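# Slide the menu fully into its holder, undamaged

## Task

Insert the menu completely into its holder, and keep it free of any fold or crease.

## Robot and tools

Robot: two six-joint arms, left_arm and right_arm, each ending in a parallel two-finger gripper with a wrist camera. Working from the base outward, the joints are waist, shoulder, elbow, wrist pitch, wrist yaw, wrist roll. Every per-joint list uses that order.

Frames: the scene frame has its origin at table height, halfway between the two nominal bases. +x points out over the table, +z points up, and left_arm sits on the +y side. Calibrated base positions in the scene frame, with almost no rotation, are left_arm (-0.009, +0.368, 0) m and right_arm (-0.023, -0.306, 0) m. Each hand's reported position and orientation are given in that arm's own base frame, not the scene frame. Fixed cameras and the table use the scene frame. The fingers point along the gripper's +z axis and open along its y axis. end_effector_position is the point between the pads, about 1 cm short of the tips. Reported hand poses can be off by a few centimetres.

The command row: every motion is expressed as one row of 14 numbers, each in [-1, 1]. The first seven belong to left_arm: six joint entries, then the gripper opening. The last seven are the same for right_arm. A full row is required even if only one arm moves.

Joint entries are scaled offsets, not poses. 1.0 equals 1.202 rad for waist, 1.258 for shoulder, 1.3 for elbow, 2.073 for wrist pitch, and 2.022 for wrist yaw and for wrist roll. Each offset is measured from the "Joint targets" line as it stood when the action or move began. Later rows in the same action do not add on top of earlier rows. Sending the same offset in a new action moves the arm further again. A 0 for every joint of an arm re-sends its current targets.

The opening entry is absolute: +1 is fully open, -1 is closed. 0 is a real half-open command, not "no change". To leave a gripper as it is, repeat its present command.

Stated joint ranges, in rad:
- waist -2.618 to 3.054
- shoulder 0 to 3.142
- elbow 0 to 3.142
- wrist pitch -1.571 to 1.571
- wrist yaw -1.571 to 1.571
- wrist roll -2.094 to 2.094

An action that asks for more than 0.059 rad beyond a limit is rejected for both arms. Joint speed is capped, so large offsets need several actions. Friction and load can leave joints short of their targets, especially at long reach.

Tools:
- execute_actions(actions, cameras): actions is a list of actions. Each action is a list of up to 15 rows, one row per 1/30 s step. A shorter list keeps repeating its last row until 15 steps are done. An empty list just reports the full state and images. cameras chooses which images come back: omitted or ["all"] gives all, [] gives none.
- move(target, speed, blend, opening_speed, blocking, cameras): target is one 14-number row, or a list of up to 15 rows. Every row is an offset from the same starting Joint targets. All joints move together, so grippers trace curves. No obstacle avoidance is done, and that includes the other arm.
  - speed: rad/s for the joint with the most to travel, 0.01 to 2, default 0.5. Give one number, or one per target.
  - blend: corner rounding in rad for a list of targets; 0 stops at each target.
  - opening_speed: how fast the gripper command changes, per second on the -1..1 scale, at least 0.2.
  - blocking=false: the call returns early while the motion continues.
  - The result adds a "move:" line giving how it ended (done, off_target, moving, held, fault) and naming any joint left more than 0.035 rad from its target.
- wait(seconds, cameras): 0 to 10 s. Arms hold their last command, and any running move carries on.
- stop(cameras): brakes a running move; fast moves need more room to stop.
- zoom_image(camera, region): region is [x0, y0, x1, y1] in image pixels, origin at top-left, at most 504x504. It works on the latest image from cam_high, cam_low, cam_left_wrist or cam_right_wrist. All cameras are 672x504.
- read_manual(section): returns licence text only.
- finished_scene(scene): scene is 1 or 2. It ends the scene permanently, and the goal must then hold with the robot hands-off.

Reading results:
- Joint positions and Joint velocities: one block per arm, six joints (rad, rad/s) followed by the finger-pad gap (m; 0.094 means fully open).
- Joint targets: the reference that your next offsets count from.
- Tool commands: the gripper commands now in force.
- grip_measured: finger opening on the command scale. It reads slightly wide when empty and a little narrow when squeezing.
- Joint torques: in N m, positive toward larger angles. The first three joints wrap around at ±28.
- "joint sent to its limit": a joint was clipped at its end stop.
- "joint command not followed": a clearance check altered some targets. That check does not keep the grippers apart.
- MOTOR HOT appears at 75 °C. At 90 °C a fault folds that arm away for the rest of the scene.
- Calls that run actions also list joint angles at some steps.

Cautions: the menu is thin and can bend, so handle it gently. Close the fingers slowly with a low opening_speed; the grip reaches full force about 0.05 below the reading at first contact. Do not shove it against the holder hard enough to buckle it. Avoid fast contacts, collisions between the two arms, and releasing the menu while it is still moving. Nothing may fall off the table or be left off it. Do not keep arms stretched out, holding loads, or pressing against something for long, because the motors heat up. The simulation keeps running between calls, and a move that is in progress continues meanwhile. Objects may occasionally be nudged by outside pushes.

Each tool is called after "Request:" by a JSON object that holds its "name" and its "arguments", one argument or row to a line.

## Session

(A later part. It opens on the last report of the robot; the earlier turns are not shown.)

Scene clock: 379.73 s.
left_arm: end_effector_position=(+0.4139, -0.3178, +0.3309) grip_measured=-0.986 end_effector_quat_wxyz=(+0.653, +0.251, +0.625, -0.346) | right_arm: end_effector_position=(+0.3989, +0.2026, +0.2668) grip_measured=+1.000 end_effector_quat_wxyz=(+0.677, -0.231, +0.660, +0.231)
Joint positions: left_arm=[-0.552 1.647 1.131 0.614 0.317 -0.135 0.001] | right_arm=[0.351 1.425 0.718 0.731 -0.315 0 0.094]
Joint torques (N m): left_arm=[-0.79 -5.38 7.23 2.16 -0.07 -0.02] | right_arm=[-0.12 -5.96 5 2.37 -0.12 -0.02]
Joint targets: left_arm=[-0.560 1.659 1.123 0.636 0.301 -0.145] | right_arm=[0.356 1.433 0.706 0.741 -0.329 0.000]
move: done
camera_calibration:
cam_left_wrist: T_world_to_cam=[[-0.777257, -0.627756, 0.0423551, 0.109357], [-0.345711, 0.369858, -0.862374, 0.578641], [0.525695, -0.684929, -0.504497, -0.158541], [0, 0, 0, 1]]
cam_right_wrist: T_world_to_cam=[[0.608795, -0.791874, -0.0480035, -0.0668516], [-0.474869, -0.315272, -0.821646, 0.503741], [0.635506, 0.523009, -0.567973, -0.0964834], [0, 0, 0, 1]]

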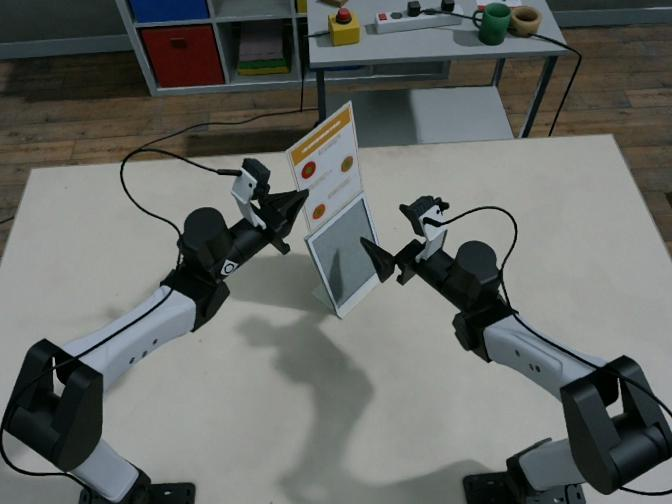

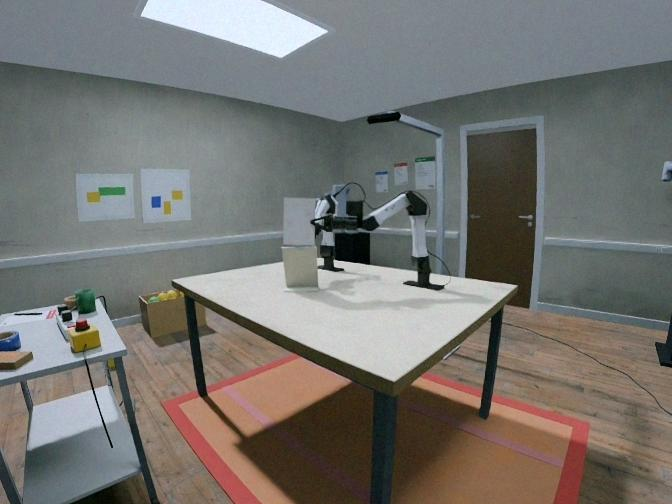

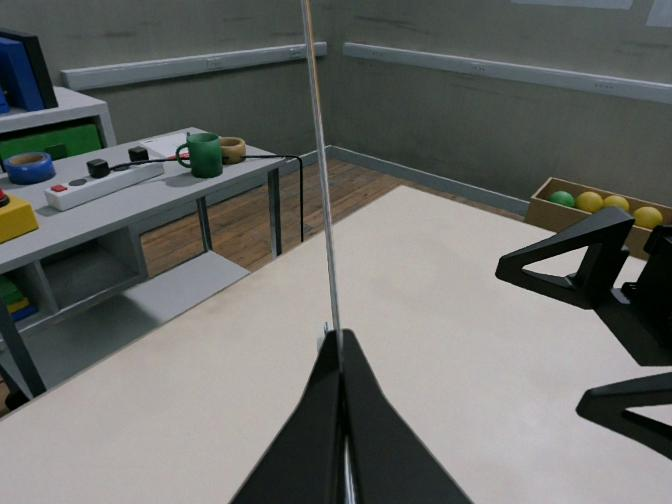

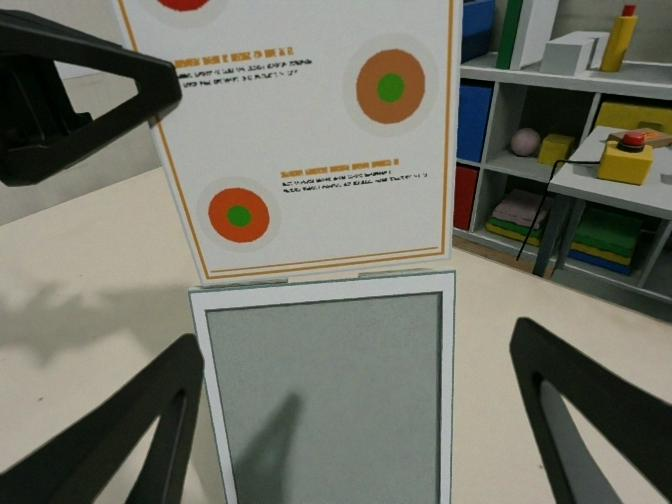

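Request:
{"name": "move", "arguments": {
  "target": [-0.0045,0.0006,-0.0031,0,-0.002,0,-1,0,0,0,0,0,0,1],
  "speed": 0.05
}}

Request:
{"name": "zoom_image", "arguments": {
  "camera": "cam_right_wrist",
  "region": [180, 255, 330, 325]
}}

Request:
{"name": "zoom_image", "arguments": {
  "camera": "cam_right_wrist",
  "region": [185, 275, 245, 300]
}}

Request:
{"name": "zoom_image", "arguments": {
  "camera": "cam_high",
  "region": [300, 225, 330, 250]
}}

Scene clock: 385.20 s.
left_arm: end_effector_position=(+0.4127, -0.3196, +0.3314) grip_measured=-0.986 end_effector_quat_wxyz=(+0.653, +0.252, +0.624, -0.347) | right_arm: end_effector_position=(+0.3989, +0.2026, +0.2668) grip_measured=+1.000 end_effector_quat_wxyz=(+0.677, -0.231, +0.660, +0.231)
Joint positions: left_arm=[-0.557 1.647 1.131 0.615 0.313 -0.136 0.001] | right_arm=[0.351 1.425 0.718 0.731 -0.315 0 0.094]
Joint torques (N m): left_arm=[-0.84 -5.34 6.86 2.17 -0.07 -0.02] | right_arm=[-0.13 -5.93 5.03 2.37 -0.11 -0.02]
Joint targets: left_arm=[-0.566 1.659 1.119 0.636 0.297 -0.145] | right_arm=[0.356 1.433 0.706 0.741 -0.329 0.000]
move: done
camera_calibration:
cam_left_wrist: T_world_to_cam=[[-0.778296, -0.626461, 0.0424552, 0.108078], [-0.344149, 0.369051, -0.863344, 0.578688], [0.525183, -0.686548, -0.502826, -0.159717], [0, 0, 0, 1]]
cam_right_wrist: T_world_to_cam=[[0.608795, -0.791874, -0.0480035, -0.0668516], [-0.474869, -0.315272, -0.821646, 0.503741], [0.635506, 0.523009, -0.567973, -0.0964834], [0, 0, 0, 1]]

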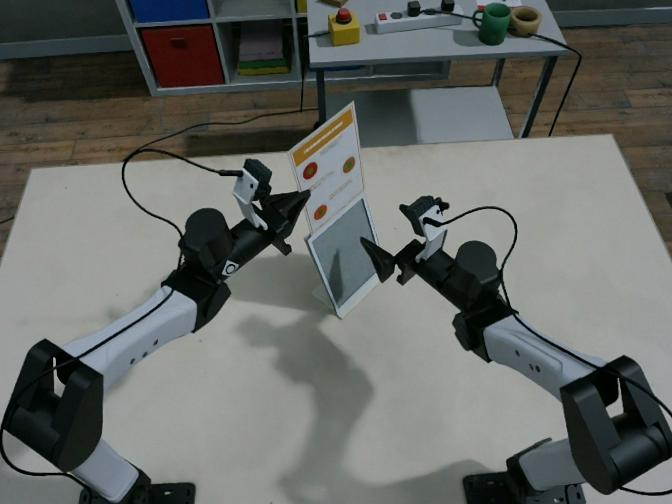

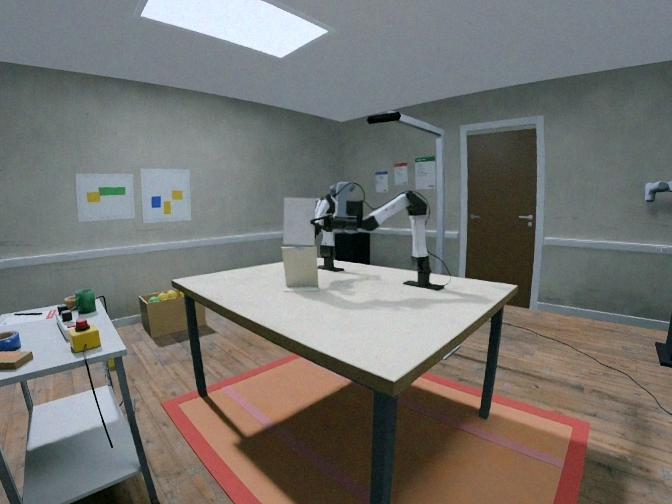

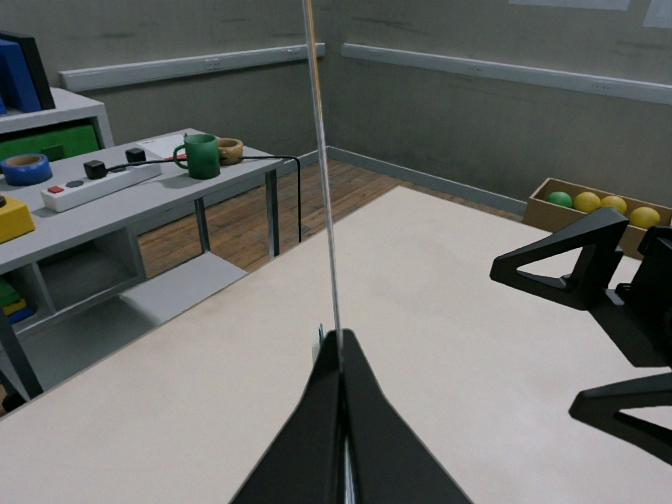

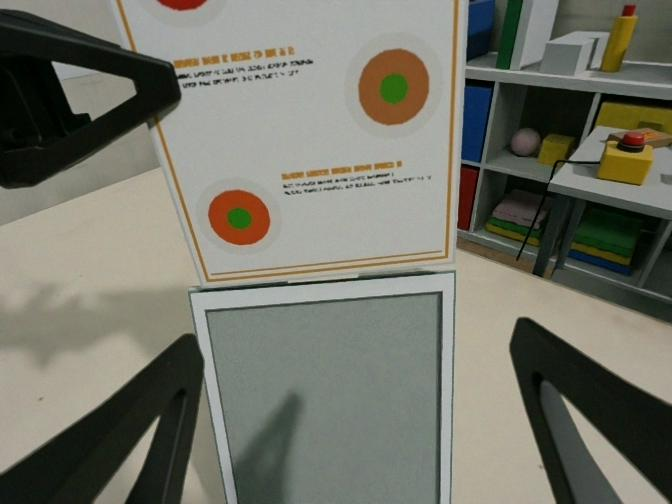

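Scaled by 3.360 from the camera's 672x504 image, which has a finer 960x720 frame.

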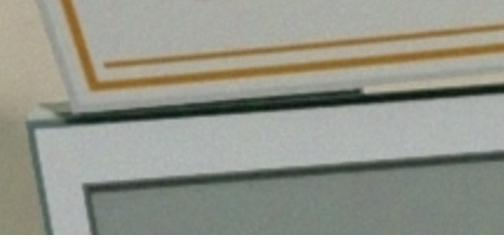

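Scaled by 8.400 from the camera's 672x504 image, which has a finer 960x720 frame.

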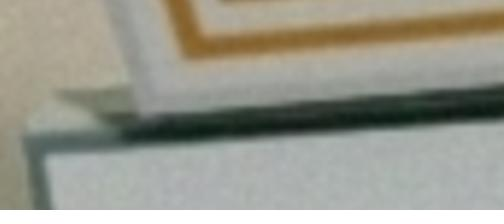

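Scaled by 16.800 from the camera's 672x504 image, which has a finer 960x720 frame.

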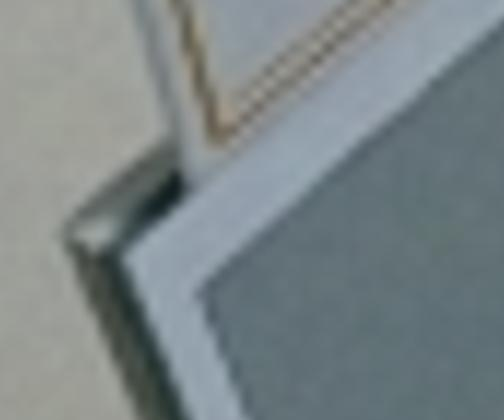

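Request:
{"name": "zoom_image", "arguments": {
  "camera": "cam_right_wrist",
  "region": [330, 255, 480, 325]
}}

Request:
{"name": "zoom_image", "arguments": {
  "camera": "cam_left_wrist",
  "region": [295, 305, 335, 365]
}}

Request:
{"name": "zoom_image", "arguments": {
  "camera": "cam_high",
  "region": [300, 185, 370, 245]
}}

Scaled by 3.360 from the camera's 672x504 image, which has a finer 960x720 frame.

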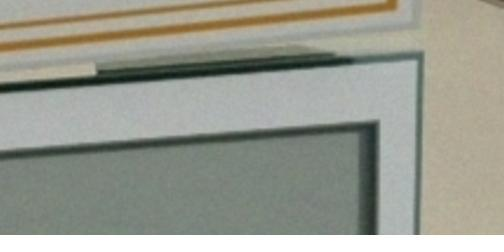

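Scaled by 8.400 from the camera's 672x504 image, which has a finer 960x720 frame.

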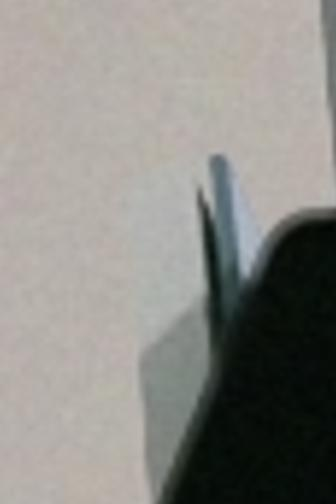

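Scaled by 7.200 from the camera's 672x504 image, which has a finer 960x720 frame.

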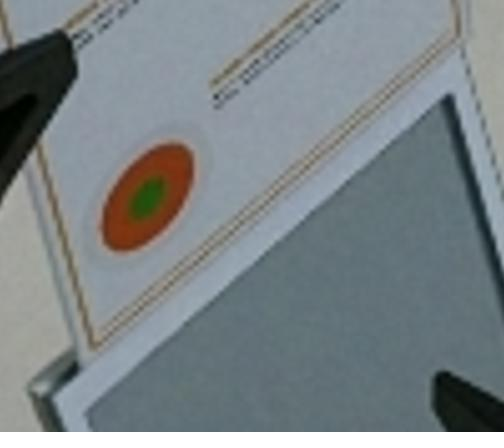

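Request:
{"name": "move", "arguments": {
  "target": [
    [0.0216,-0.0588,0.07,-0.0463,0.0015,0.0173,-1,0,0,0,0,0,0,1],
    [-0.0067,-0.0195,-0.0115,-0.004,-0.0193,0.0025,-1,0,0,0,0,0,0,1]
  ],
  "speed": 0.12
}}

Request:
{"name": "zoom_image", "arguments": {
  "camera": "cam_right_wrist",
  "region": [180, 255, 330, 325]
}}

Request:
{"name": "zoom_image", "arguments": {
  "camera": "cam_right_wrist",
  "region": [330, 255, 480, 325]
}}

Request:
{"name": "zoom_image", "arguments": {
  "camera": "cam_left_wrist",
  "region": [295, 305, 335, 365]
}}

Request:
{"name": "zoom_image", "arguments": {
  "camera": "cam_high",
  "region": [300, 185, 370, 245]
}}

Request:
{"name": "zoom_image", "arguments": {
  "camera": "cam_right_wrist",
  "region": [185, 275, 245, 300]
}}

Request:
{"name": "zoom_image", "arguments": {
  "camera": "cam_low",
  "region": [270, 190, 330, 260]
}}

Scene clock: 407.07 s.
left_arm: end_effector_position=(+0.4104, -0.3158, +0.3301) grip_measured=-0.986 end_effector_quat_wxyz=(+0.656, +0.243, +0.631, -0.336) | right_arm: end_effector_position=(+0.3989, +0.2026, +0.2668) grip_measured=+1.000 end_effector_quat_wxyz=(+0.677, -0.231, +0.660, +0.231)
Joint positions: left_arm=[-0.566 1.626 1.11 0.606 0.274 -0.13 0.001] | right_arm=[0.351 1.425 0.718 0.731 -0.315 0 0.094]
Joint torques (N m): left_arm=[-0.73 -5.38 7.39 2.15 -0.04 -0.03] | right_arm=[-0.1 -5.91 5.03 2.37 -0.11 -0.02]
Motor temperatures (°C): left_arm=[24 43 52 58 24 23 27] | right_arm=[24 35 39 38 23 24 25]
Joint targets: left_arm=[-0.574 1.635 1.104 0.628 0.258 -0.140] | right_arm=[0.356 1.433 0.706 0.741 -0.329 0.000]
move: done
camera_calibration:
cam_left_wrist: T_world_to_cam=[[-0.758365, -0.650435, 0.0426277, 0.0928602], [-0.359599, 0.362932, -0.859633, 0.578624], [0.543664, -0.667245, -0.509131, -0.155974], [0, 0, 0, 1]]
cam_right_wrist: T_world_to_cam=[[0.608795, -0.791874, -0.0480035, -0.0668516], [-0.474869, -0.315272, -0.821646, 0.503741], [0.635506, 0.523009, -0.567973, -0.0964834], [0, 0, 0, 1]]

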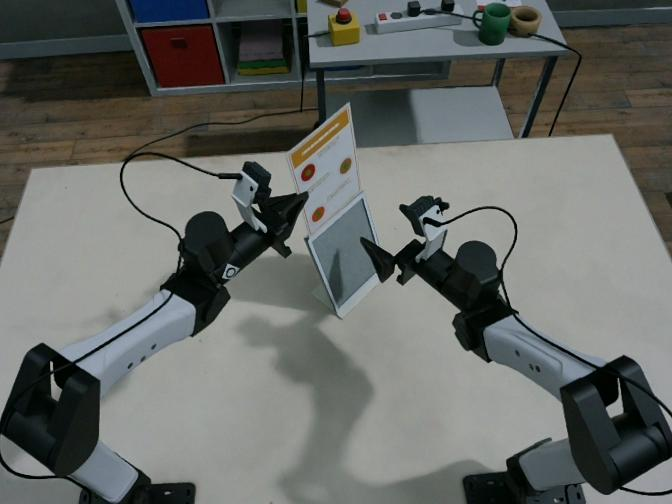

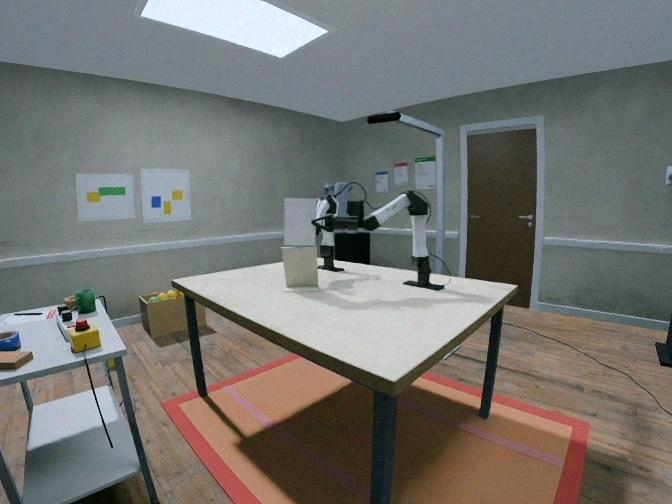

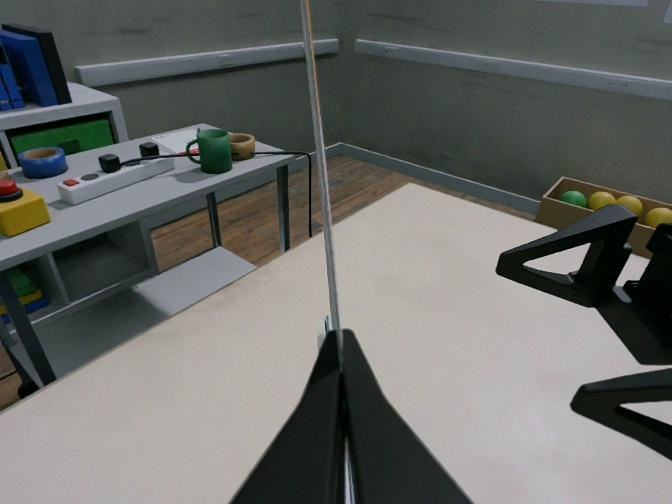

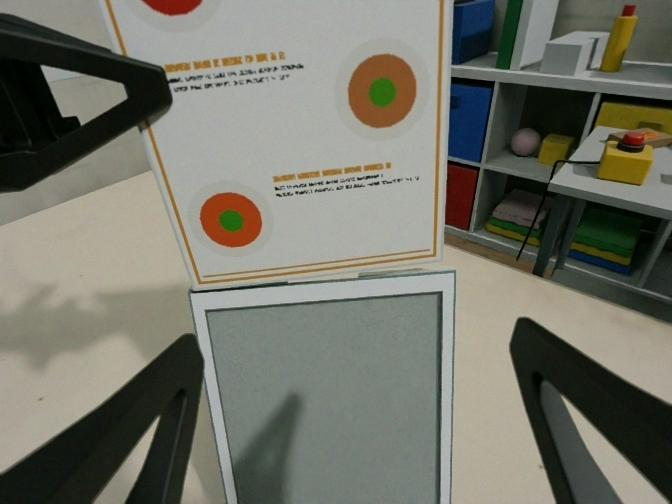

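Scaled by 3.360 from the camera's 672x504 image, which has a finer 960x720 frame.

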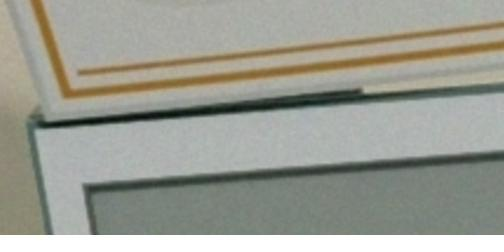

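Scaled by 3.360 from the camera's 672x504 image, which has a finer 960x720 frame.

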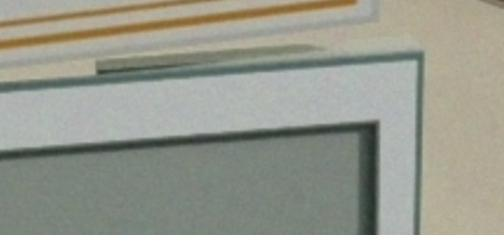

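Scaled by 8.400 from the camera's 672x504 image, which has a finer 960x720 frame.

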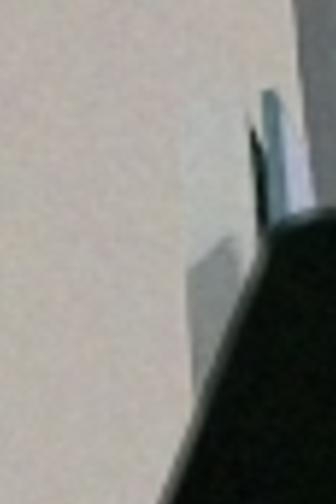

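Scaled by 7.200 from the camera's 672x504 image, which has a finer 960x720 frame.

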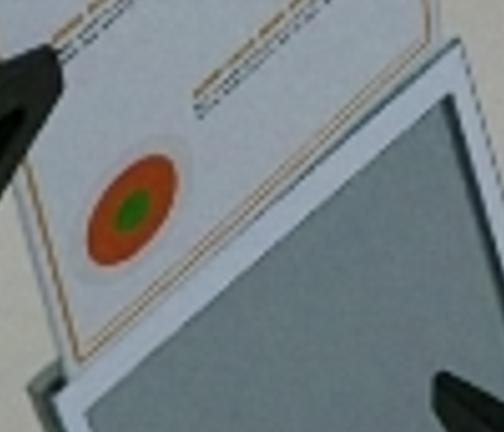

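Scaled by 8.400 from the camera's 672x504 image, which has a finer 960x720 frame.

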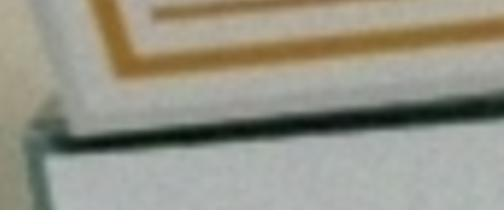

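Scaled by 7.200 from the camera's 672x504 image, which has a finer 960x720 frame.

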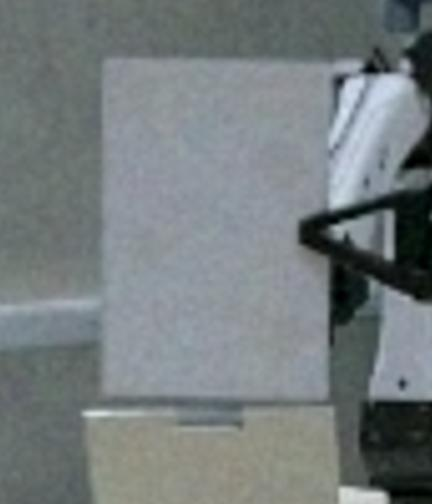

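Request:
{"name": "move", "arguments": {
  "target": [-0.001,0.0012,-0.0092,0.0062,0,0,-1,0,0,0,0,0,0,1],
  "speed": 0.05
}}

Request:
{"name": "zoom_image", "arguments": {
  "camera": "cam_right_wrist",
  "region": [180, 255, 330, 325]
}}

Request:
{"name": "zoom_image", "arguments": {
  "camera": "cam_right_wrist",
  "region": [185, 275, 245, 300]
}}

Request:
{"name": "zoom_image", "arguments": {
  "camera": "cam_high",
  "region": [300, 225, 330, 250]
}}

Scene clock: 414.00 s.
left_arm: end_effector_position=(+0.4099, -0.3153, +0.3282) grip_measured=-0.986 end_effector_quat_wxyz=(+0.657, +0.242, +0.630, -0.336) | right_arm: end_effector_position=(+0.3989, +0.2026, +0.2668) grip_measured=+1.000 end_effector_quat_wxyz=(+0.677, -0.231, +0.660, +0.231)
Joint positions: left_arm=[-0.566 1.626 1.1 0.618 0.273 -0.13 0.001] | right_arm=[0.351 1.425 0.718 0.731 -0.315 0 0.094]
Joint torques (N m): left_arm=[-0.87 -5.27 7.24 2.2 -0.05 -0.02] | right_arm=[-0.1 -5.94 5.01 2.37 -0.12 -0.02]
Joint targets: left_arm=[-0.575 1.636 1.092 0.640 0.258 -0.140] | right_arm=[0.356 1.433 0.706 0.741 -0.329 0.000]
move: done
camera_calibration:
cam_left_wrist: T_world_to_cam=[[-0.757723, -0.65117, 0.0428212, 0.0923572], [-0.358861, 0.360978, -0.860763, 0.576025], [0.545046, -0.667587, -0.507201, -0.157636], [0, 0, 0, 1]]
cam_right_wrist: T_world_to_cam=[[0.608795, -0.791874, -0.0480035, -0.0668516], [-0.474869, -0.315272, -0.821646, 0.503741], [0.635506, 0.523009, -0.567973, -0.0964834], [0, 0, 0, 1]]

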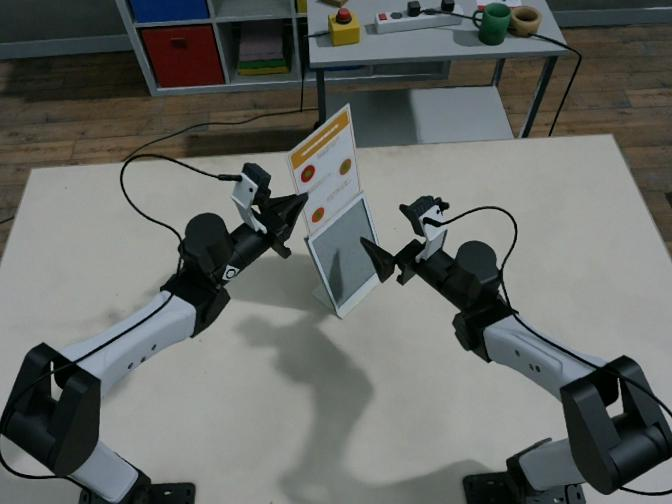

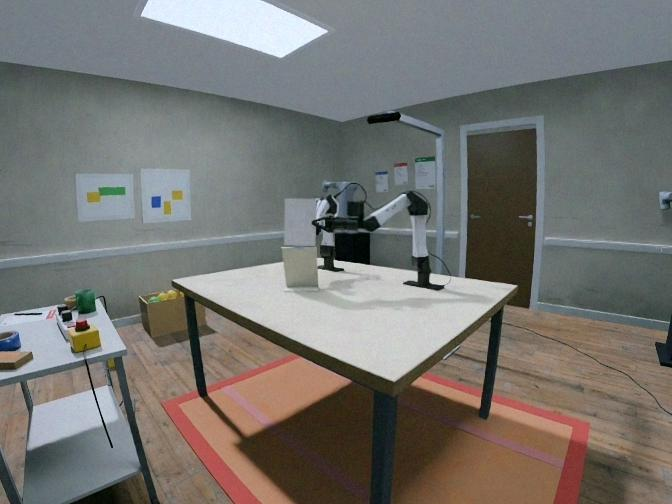

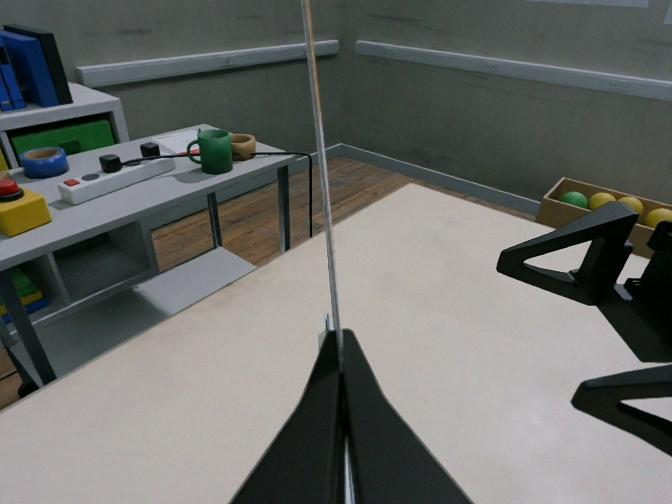

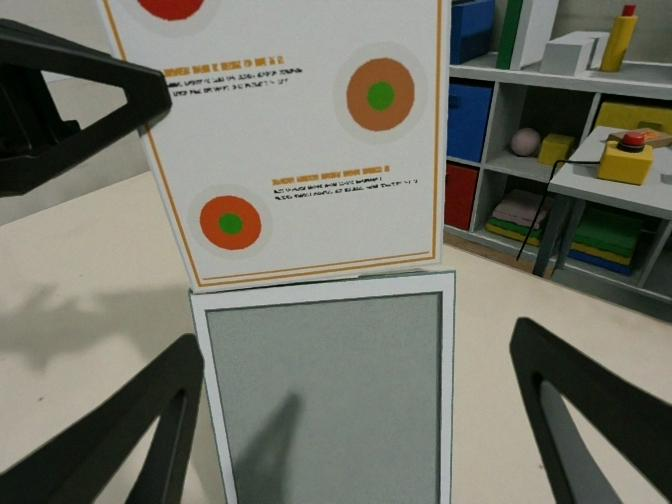

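Scaled by 3.360 from the camera's 672x504 image, which has a finer 960x720 frame.

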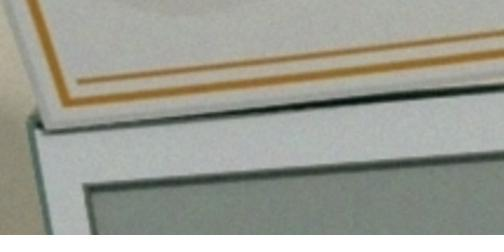

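Scaled by 8.400 from the camera's 672x504 image, which has a finer 960x720 frame.

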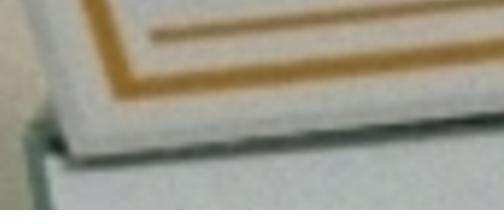

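Scaled by 16.800 from the camera's 672x504 image, which has a finer 960x720 frame.

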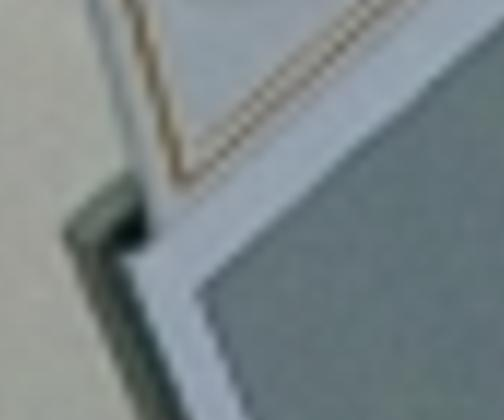

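Request:
{"name": "move", "arguments": {
  "target": [
    [0.025,-0.0366,0.0831,-0.0434,0.0109,0.0148,-1,0,0,0,0,0,0,1],
    [-0.0017,0.0012,0.0073,-0.0039,-0.0114,0.001,-1,0,0,0,0,0,0,1]
  ],
  "speed": 0.12
}}

Request:
{"name": "zoom_image", "arguments": {
  "camera": "cam_right_wrist",
  "region": [180, 255, 330, 325]
}}

Request:
{"name": "zoom_image", "arguments": {
  "camera": "cam_right_wrist",
  "region": [330, 255, 480, 325]
}}

Request:
{"name": "zoom_image", "arguments": {
  "camera": "cam_right_wrist",
  "region": [185, 275, 245, 300]
}}

Request:
{"name": "zoom_image", "arguments": {
  "camera": "cam_high",
  "region": [300, 185, 370, 245]
}}

Request:
{"name": "zoom_image", "arguments": {
  "camera": "cam_high",
  "region": [300, 225, 330, 250]
}}

Scene clock: 427.30 s.
left_arm: end_effector_position=(+0.4124, -0.3147, +0.3294) grip_measured=-0.986 end_effector_quat_wxyz=(+0.660, +0.237, +0.632, -0.330) | right_arm: end_effector_position=(+0.3989, +0.2026, +0.2668) grip_measured=+1.000 end_effector_quat_wxyz=(+0.677, -0.231, +0.660, +0.231)
Joint positions: left_arm=[-0.57 1.628 1.108 0.61 0.251 -0.128 0.001] | right_arm=[0.351 1.425 0.718 0.731 -0.315 0 0.094]
Joint torques (N m): left_arm=[-0.73 -5.33 7.31 2.19 -0.05 -0.01] | right_arm=[-0.12 -5.94 5.01 2.37 -0.11 -0.02]
Joint targets: left_arm=[-0.577 1.638 1.101 0.632 0.235 -0.138] | right_arm=[0.356 1.433 0.706 0.741 -0.329 0.000]
move: done
camera_calibration:
cam_left_wrist: T_world_to_cam=[[-0.74556, -0.665082, 0.0425008, 0.0852934], [-0.365807, 0.355097, -0.860286, 0.578662], [0.557069, -0.656941, -0.508038, -0.159304], [0, 0, 0, 1]]
cam_right_wrist: T_world_to_cam=[[0.608795, -0.791874, -0.0480035, -0.0668516], [-0.474869, -0.315272, -0.821646, 0.503741], [0.635506, 0.523009, -0.567973, -0.0964834], [0, 0, 0, 1]]

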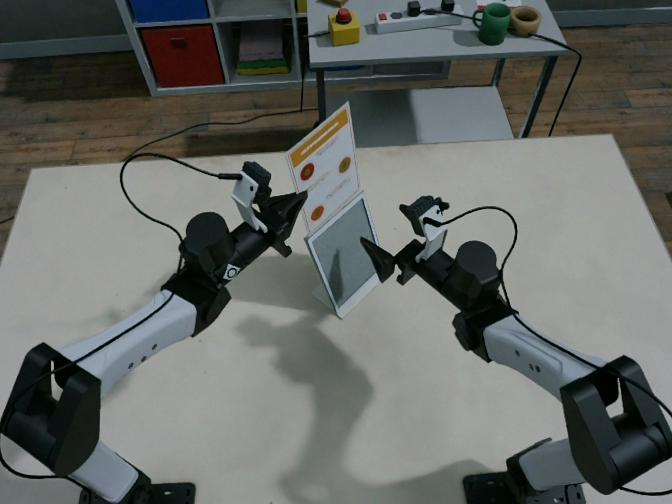

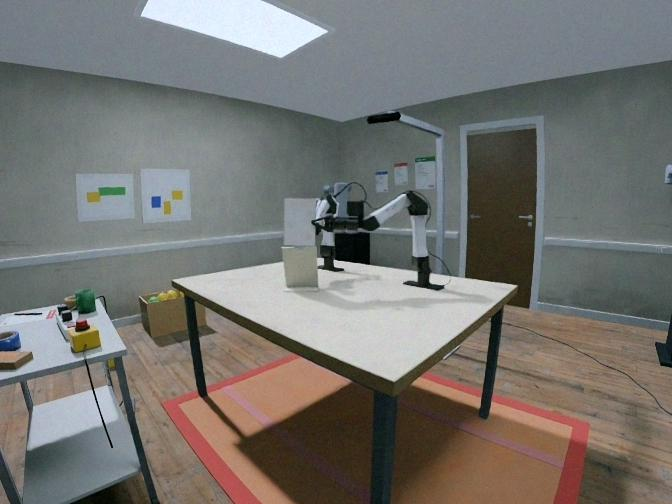

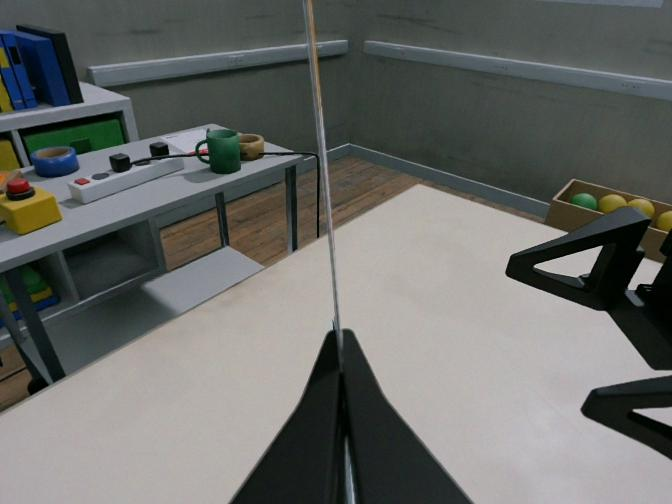

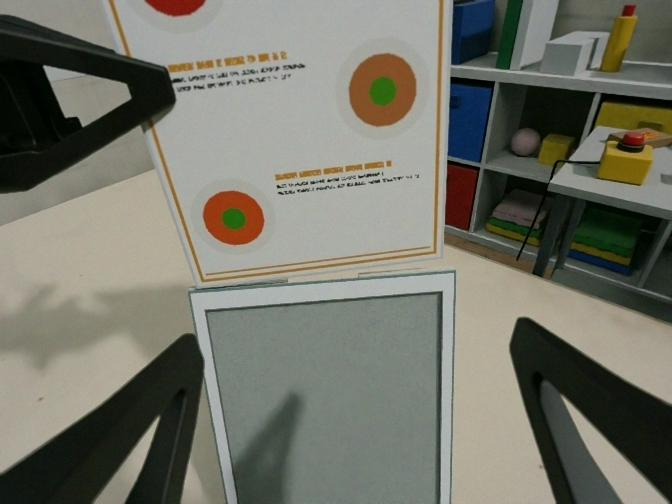

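Scaled by 3.360 from the camera's 672x504 image, which has a finer 960x720 frame.

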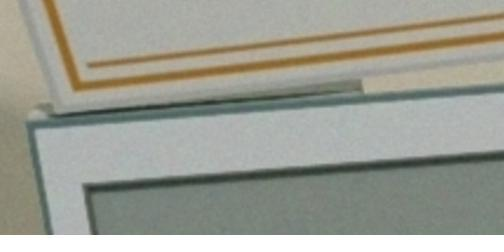

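Scaled by 3.360 from the camera's 672x504 image, which has a finer 960x720 frame.

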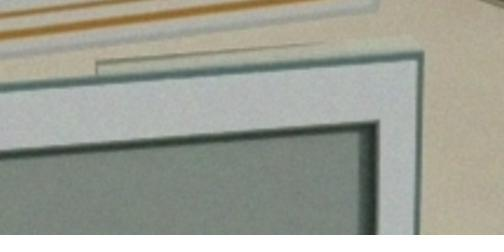

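Scaled by 8.400 from the camera's 672x504 image, which has a finer 960x720 frame.

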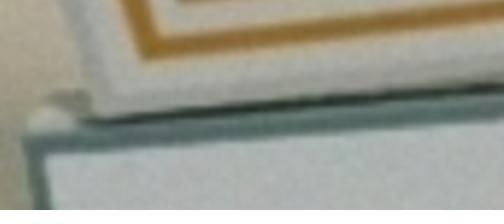

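Scaled by 7.200 from the camera's 672x504 image, which has a finer 960x720 frame.

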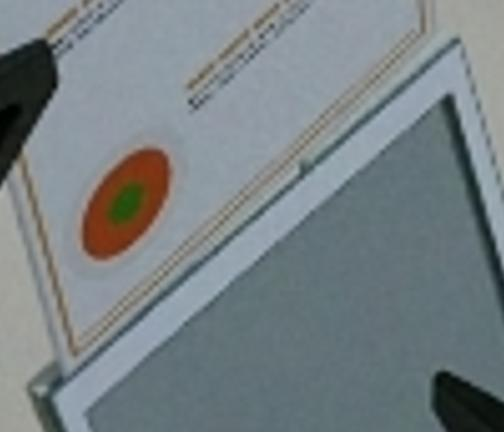

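Scaled by 16.800 from the camera's 672x504 image, which has a finer 960x720 frame.

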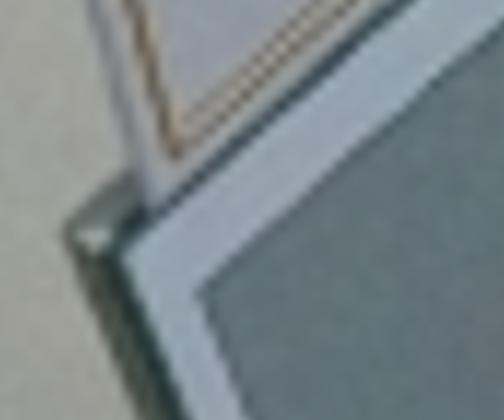

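Request:
{"name": "move", "arguments": {
  "target": [-0.001,0.0012,-0.0092,0.0062,0,0,-1,0,0,0,0,0,0,1],
  "speed": 0.05
}}

Request:
{"name": "zoom_image", "arguments": {
  "camera": "cam_right_wrist",
  "region": [180, 255, 330, 325]
}}

Request:
{"name": "zoom_image", "arguments": {
  "camera": "cam_right_wrist",
  "region": [185, 275, 245, 300]
}}

Request:
{"name": "zoom_image", "arguments": {
  "camera": "cam_high",
  "region": [300, 225, 330, 250]
}}

Scene clock: 432.33 s.
left_arm: end_effector_position=(+0.4119, -0.3141, +0.3274) grip_measured=-0.986 end_effector_quat_wxyz=(+0.661, +0.236, +0.632, -0.330) | right_arm: end_effector_position=(+0.3989, +0.2026, +0.2668) grip_measured=+1.000 end_effector_quat_wxyz=(+0.677, -0.231, +0.660, +0.231)
Joint positions: left_arm=[-0.57 1.628 1.098 0.623 0.249 -0.129 0.001] | right_arm=[0.351 1.425 0.718 0.731 -0.315 0 0.094]
Joint torques (N m): left_arm=[-0.85 -5.18 7.2 2.18 -0.05 -0.02] | right_arm=[-0.09 -5.93 5.03 2.37 -0.11 -0.02]
Joint targets: left_arm=[-0.578 1.639 1.090 0.645 0.235 -0.138] | right_arm=[0.356 1.433 0.706 0.741 -0.329 0.000]
move: done
camera_calibration:
cam_left_wrist: T_world_to_cam=[[-0.744649, -0.666084, 0.0427802, 0.0846433], [-0.365206, 0.352956, -0.861421, 0.575969], [0.558679, -0.65708, -0.506086, -0.161007], [0, 0, 0, 1]]
cam_right_wrist: T_world_to_cam=[[0.608795, -0.791874, -0.0480035, -0.0668516], [-0.474869, -0.315272, -0.821646, 0.503741], [0.635506, 0.523009, -0.567973, -0.0964834], [0, 0, 0, 1]]

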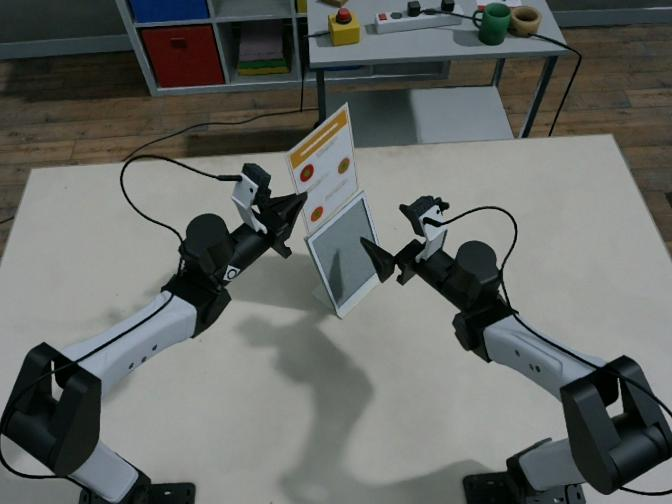

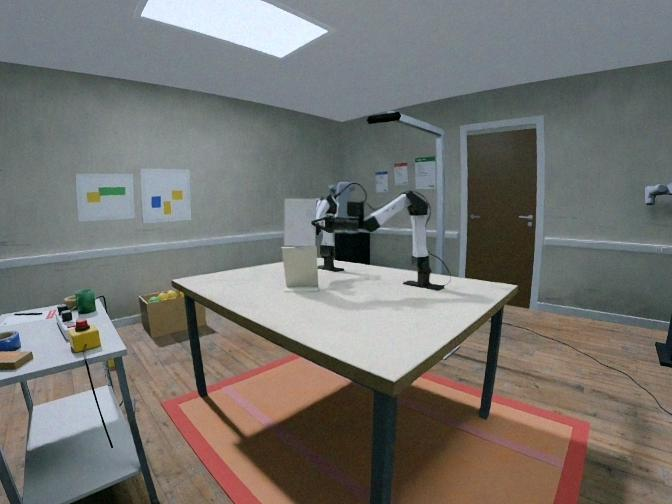

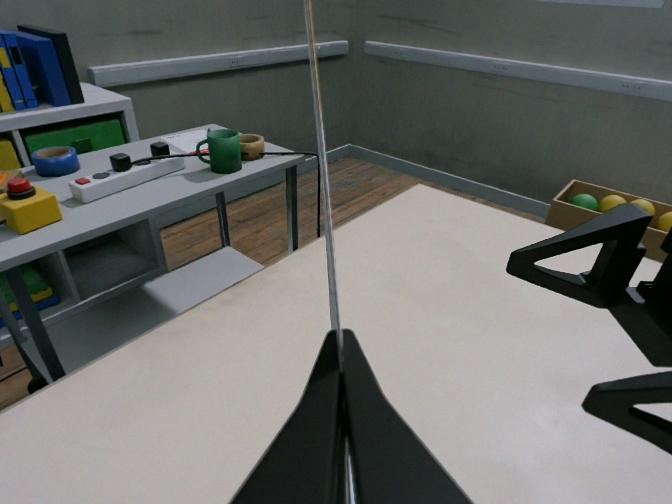

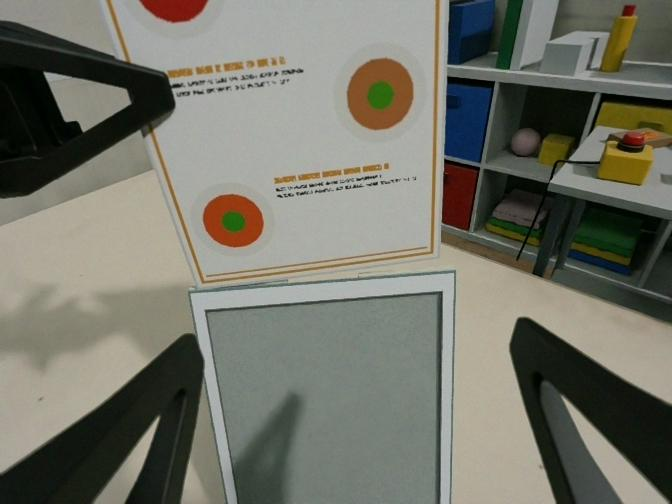

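Scaled by 3.360 from the camera's 672x504 image, which has a finer 960x720 frame.

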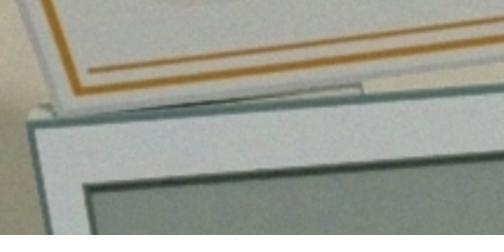

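Scaled by 8.400 from the camera's 672x504 image, which has a finer 960x720 frame.

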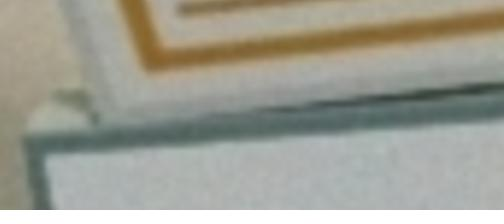

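Scaled by 16.800 from the camera's 672x504 image, which has a finer 960x720 frame.

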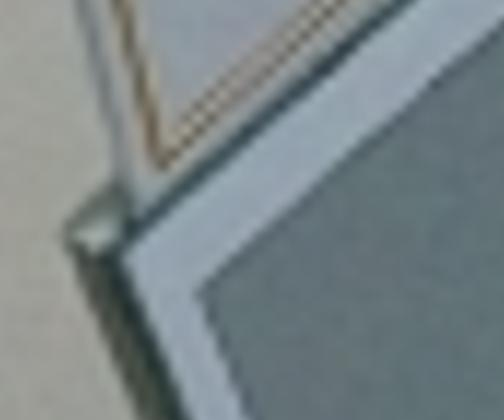

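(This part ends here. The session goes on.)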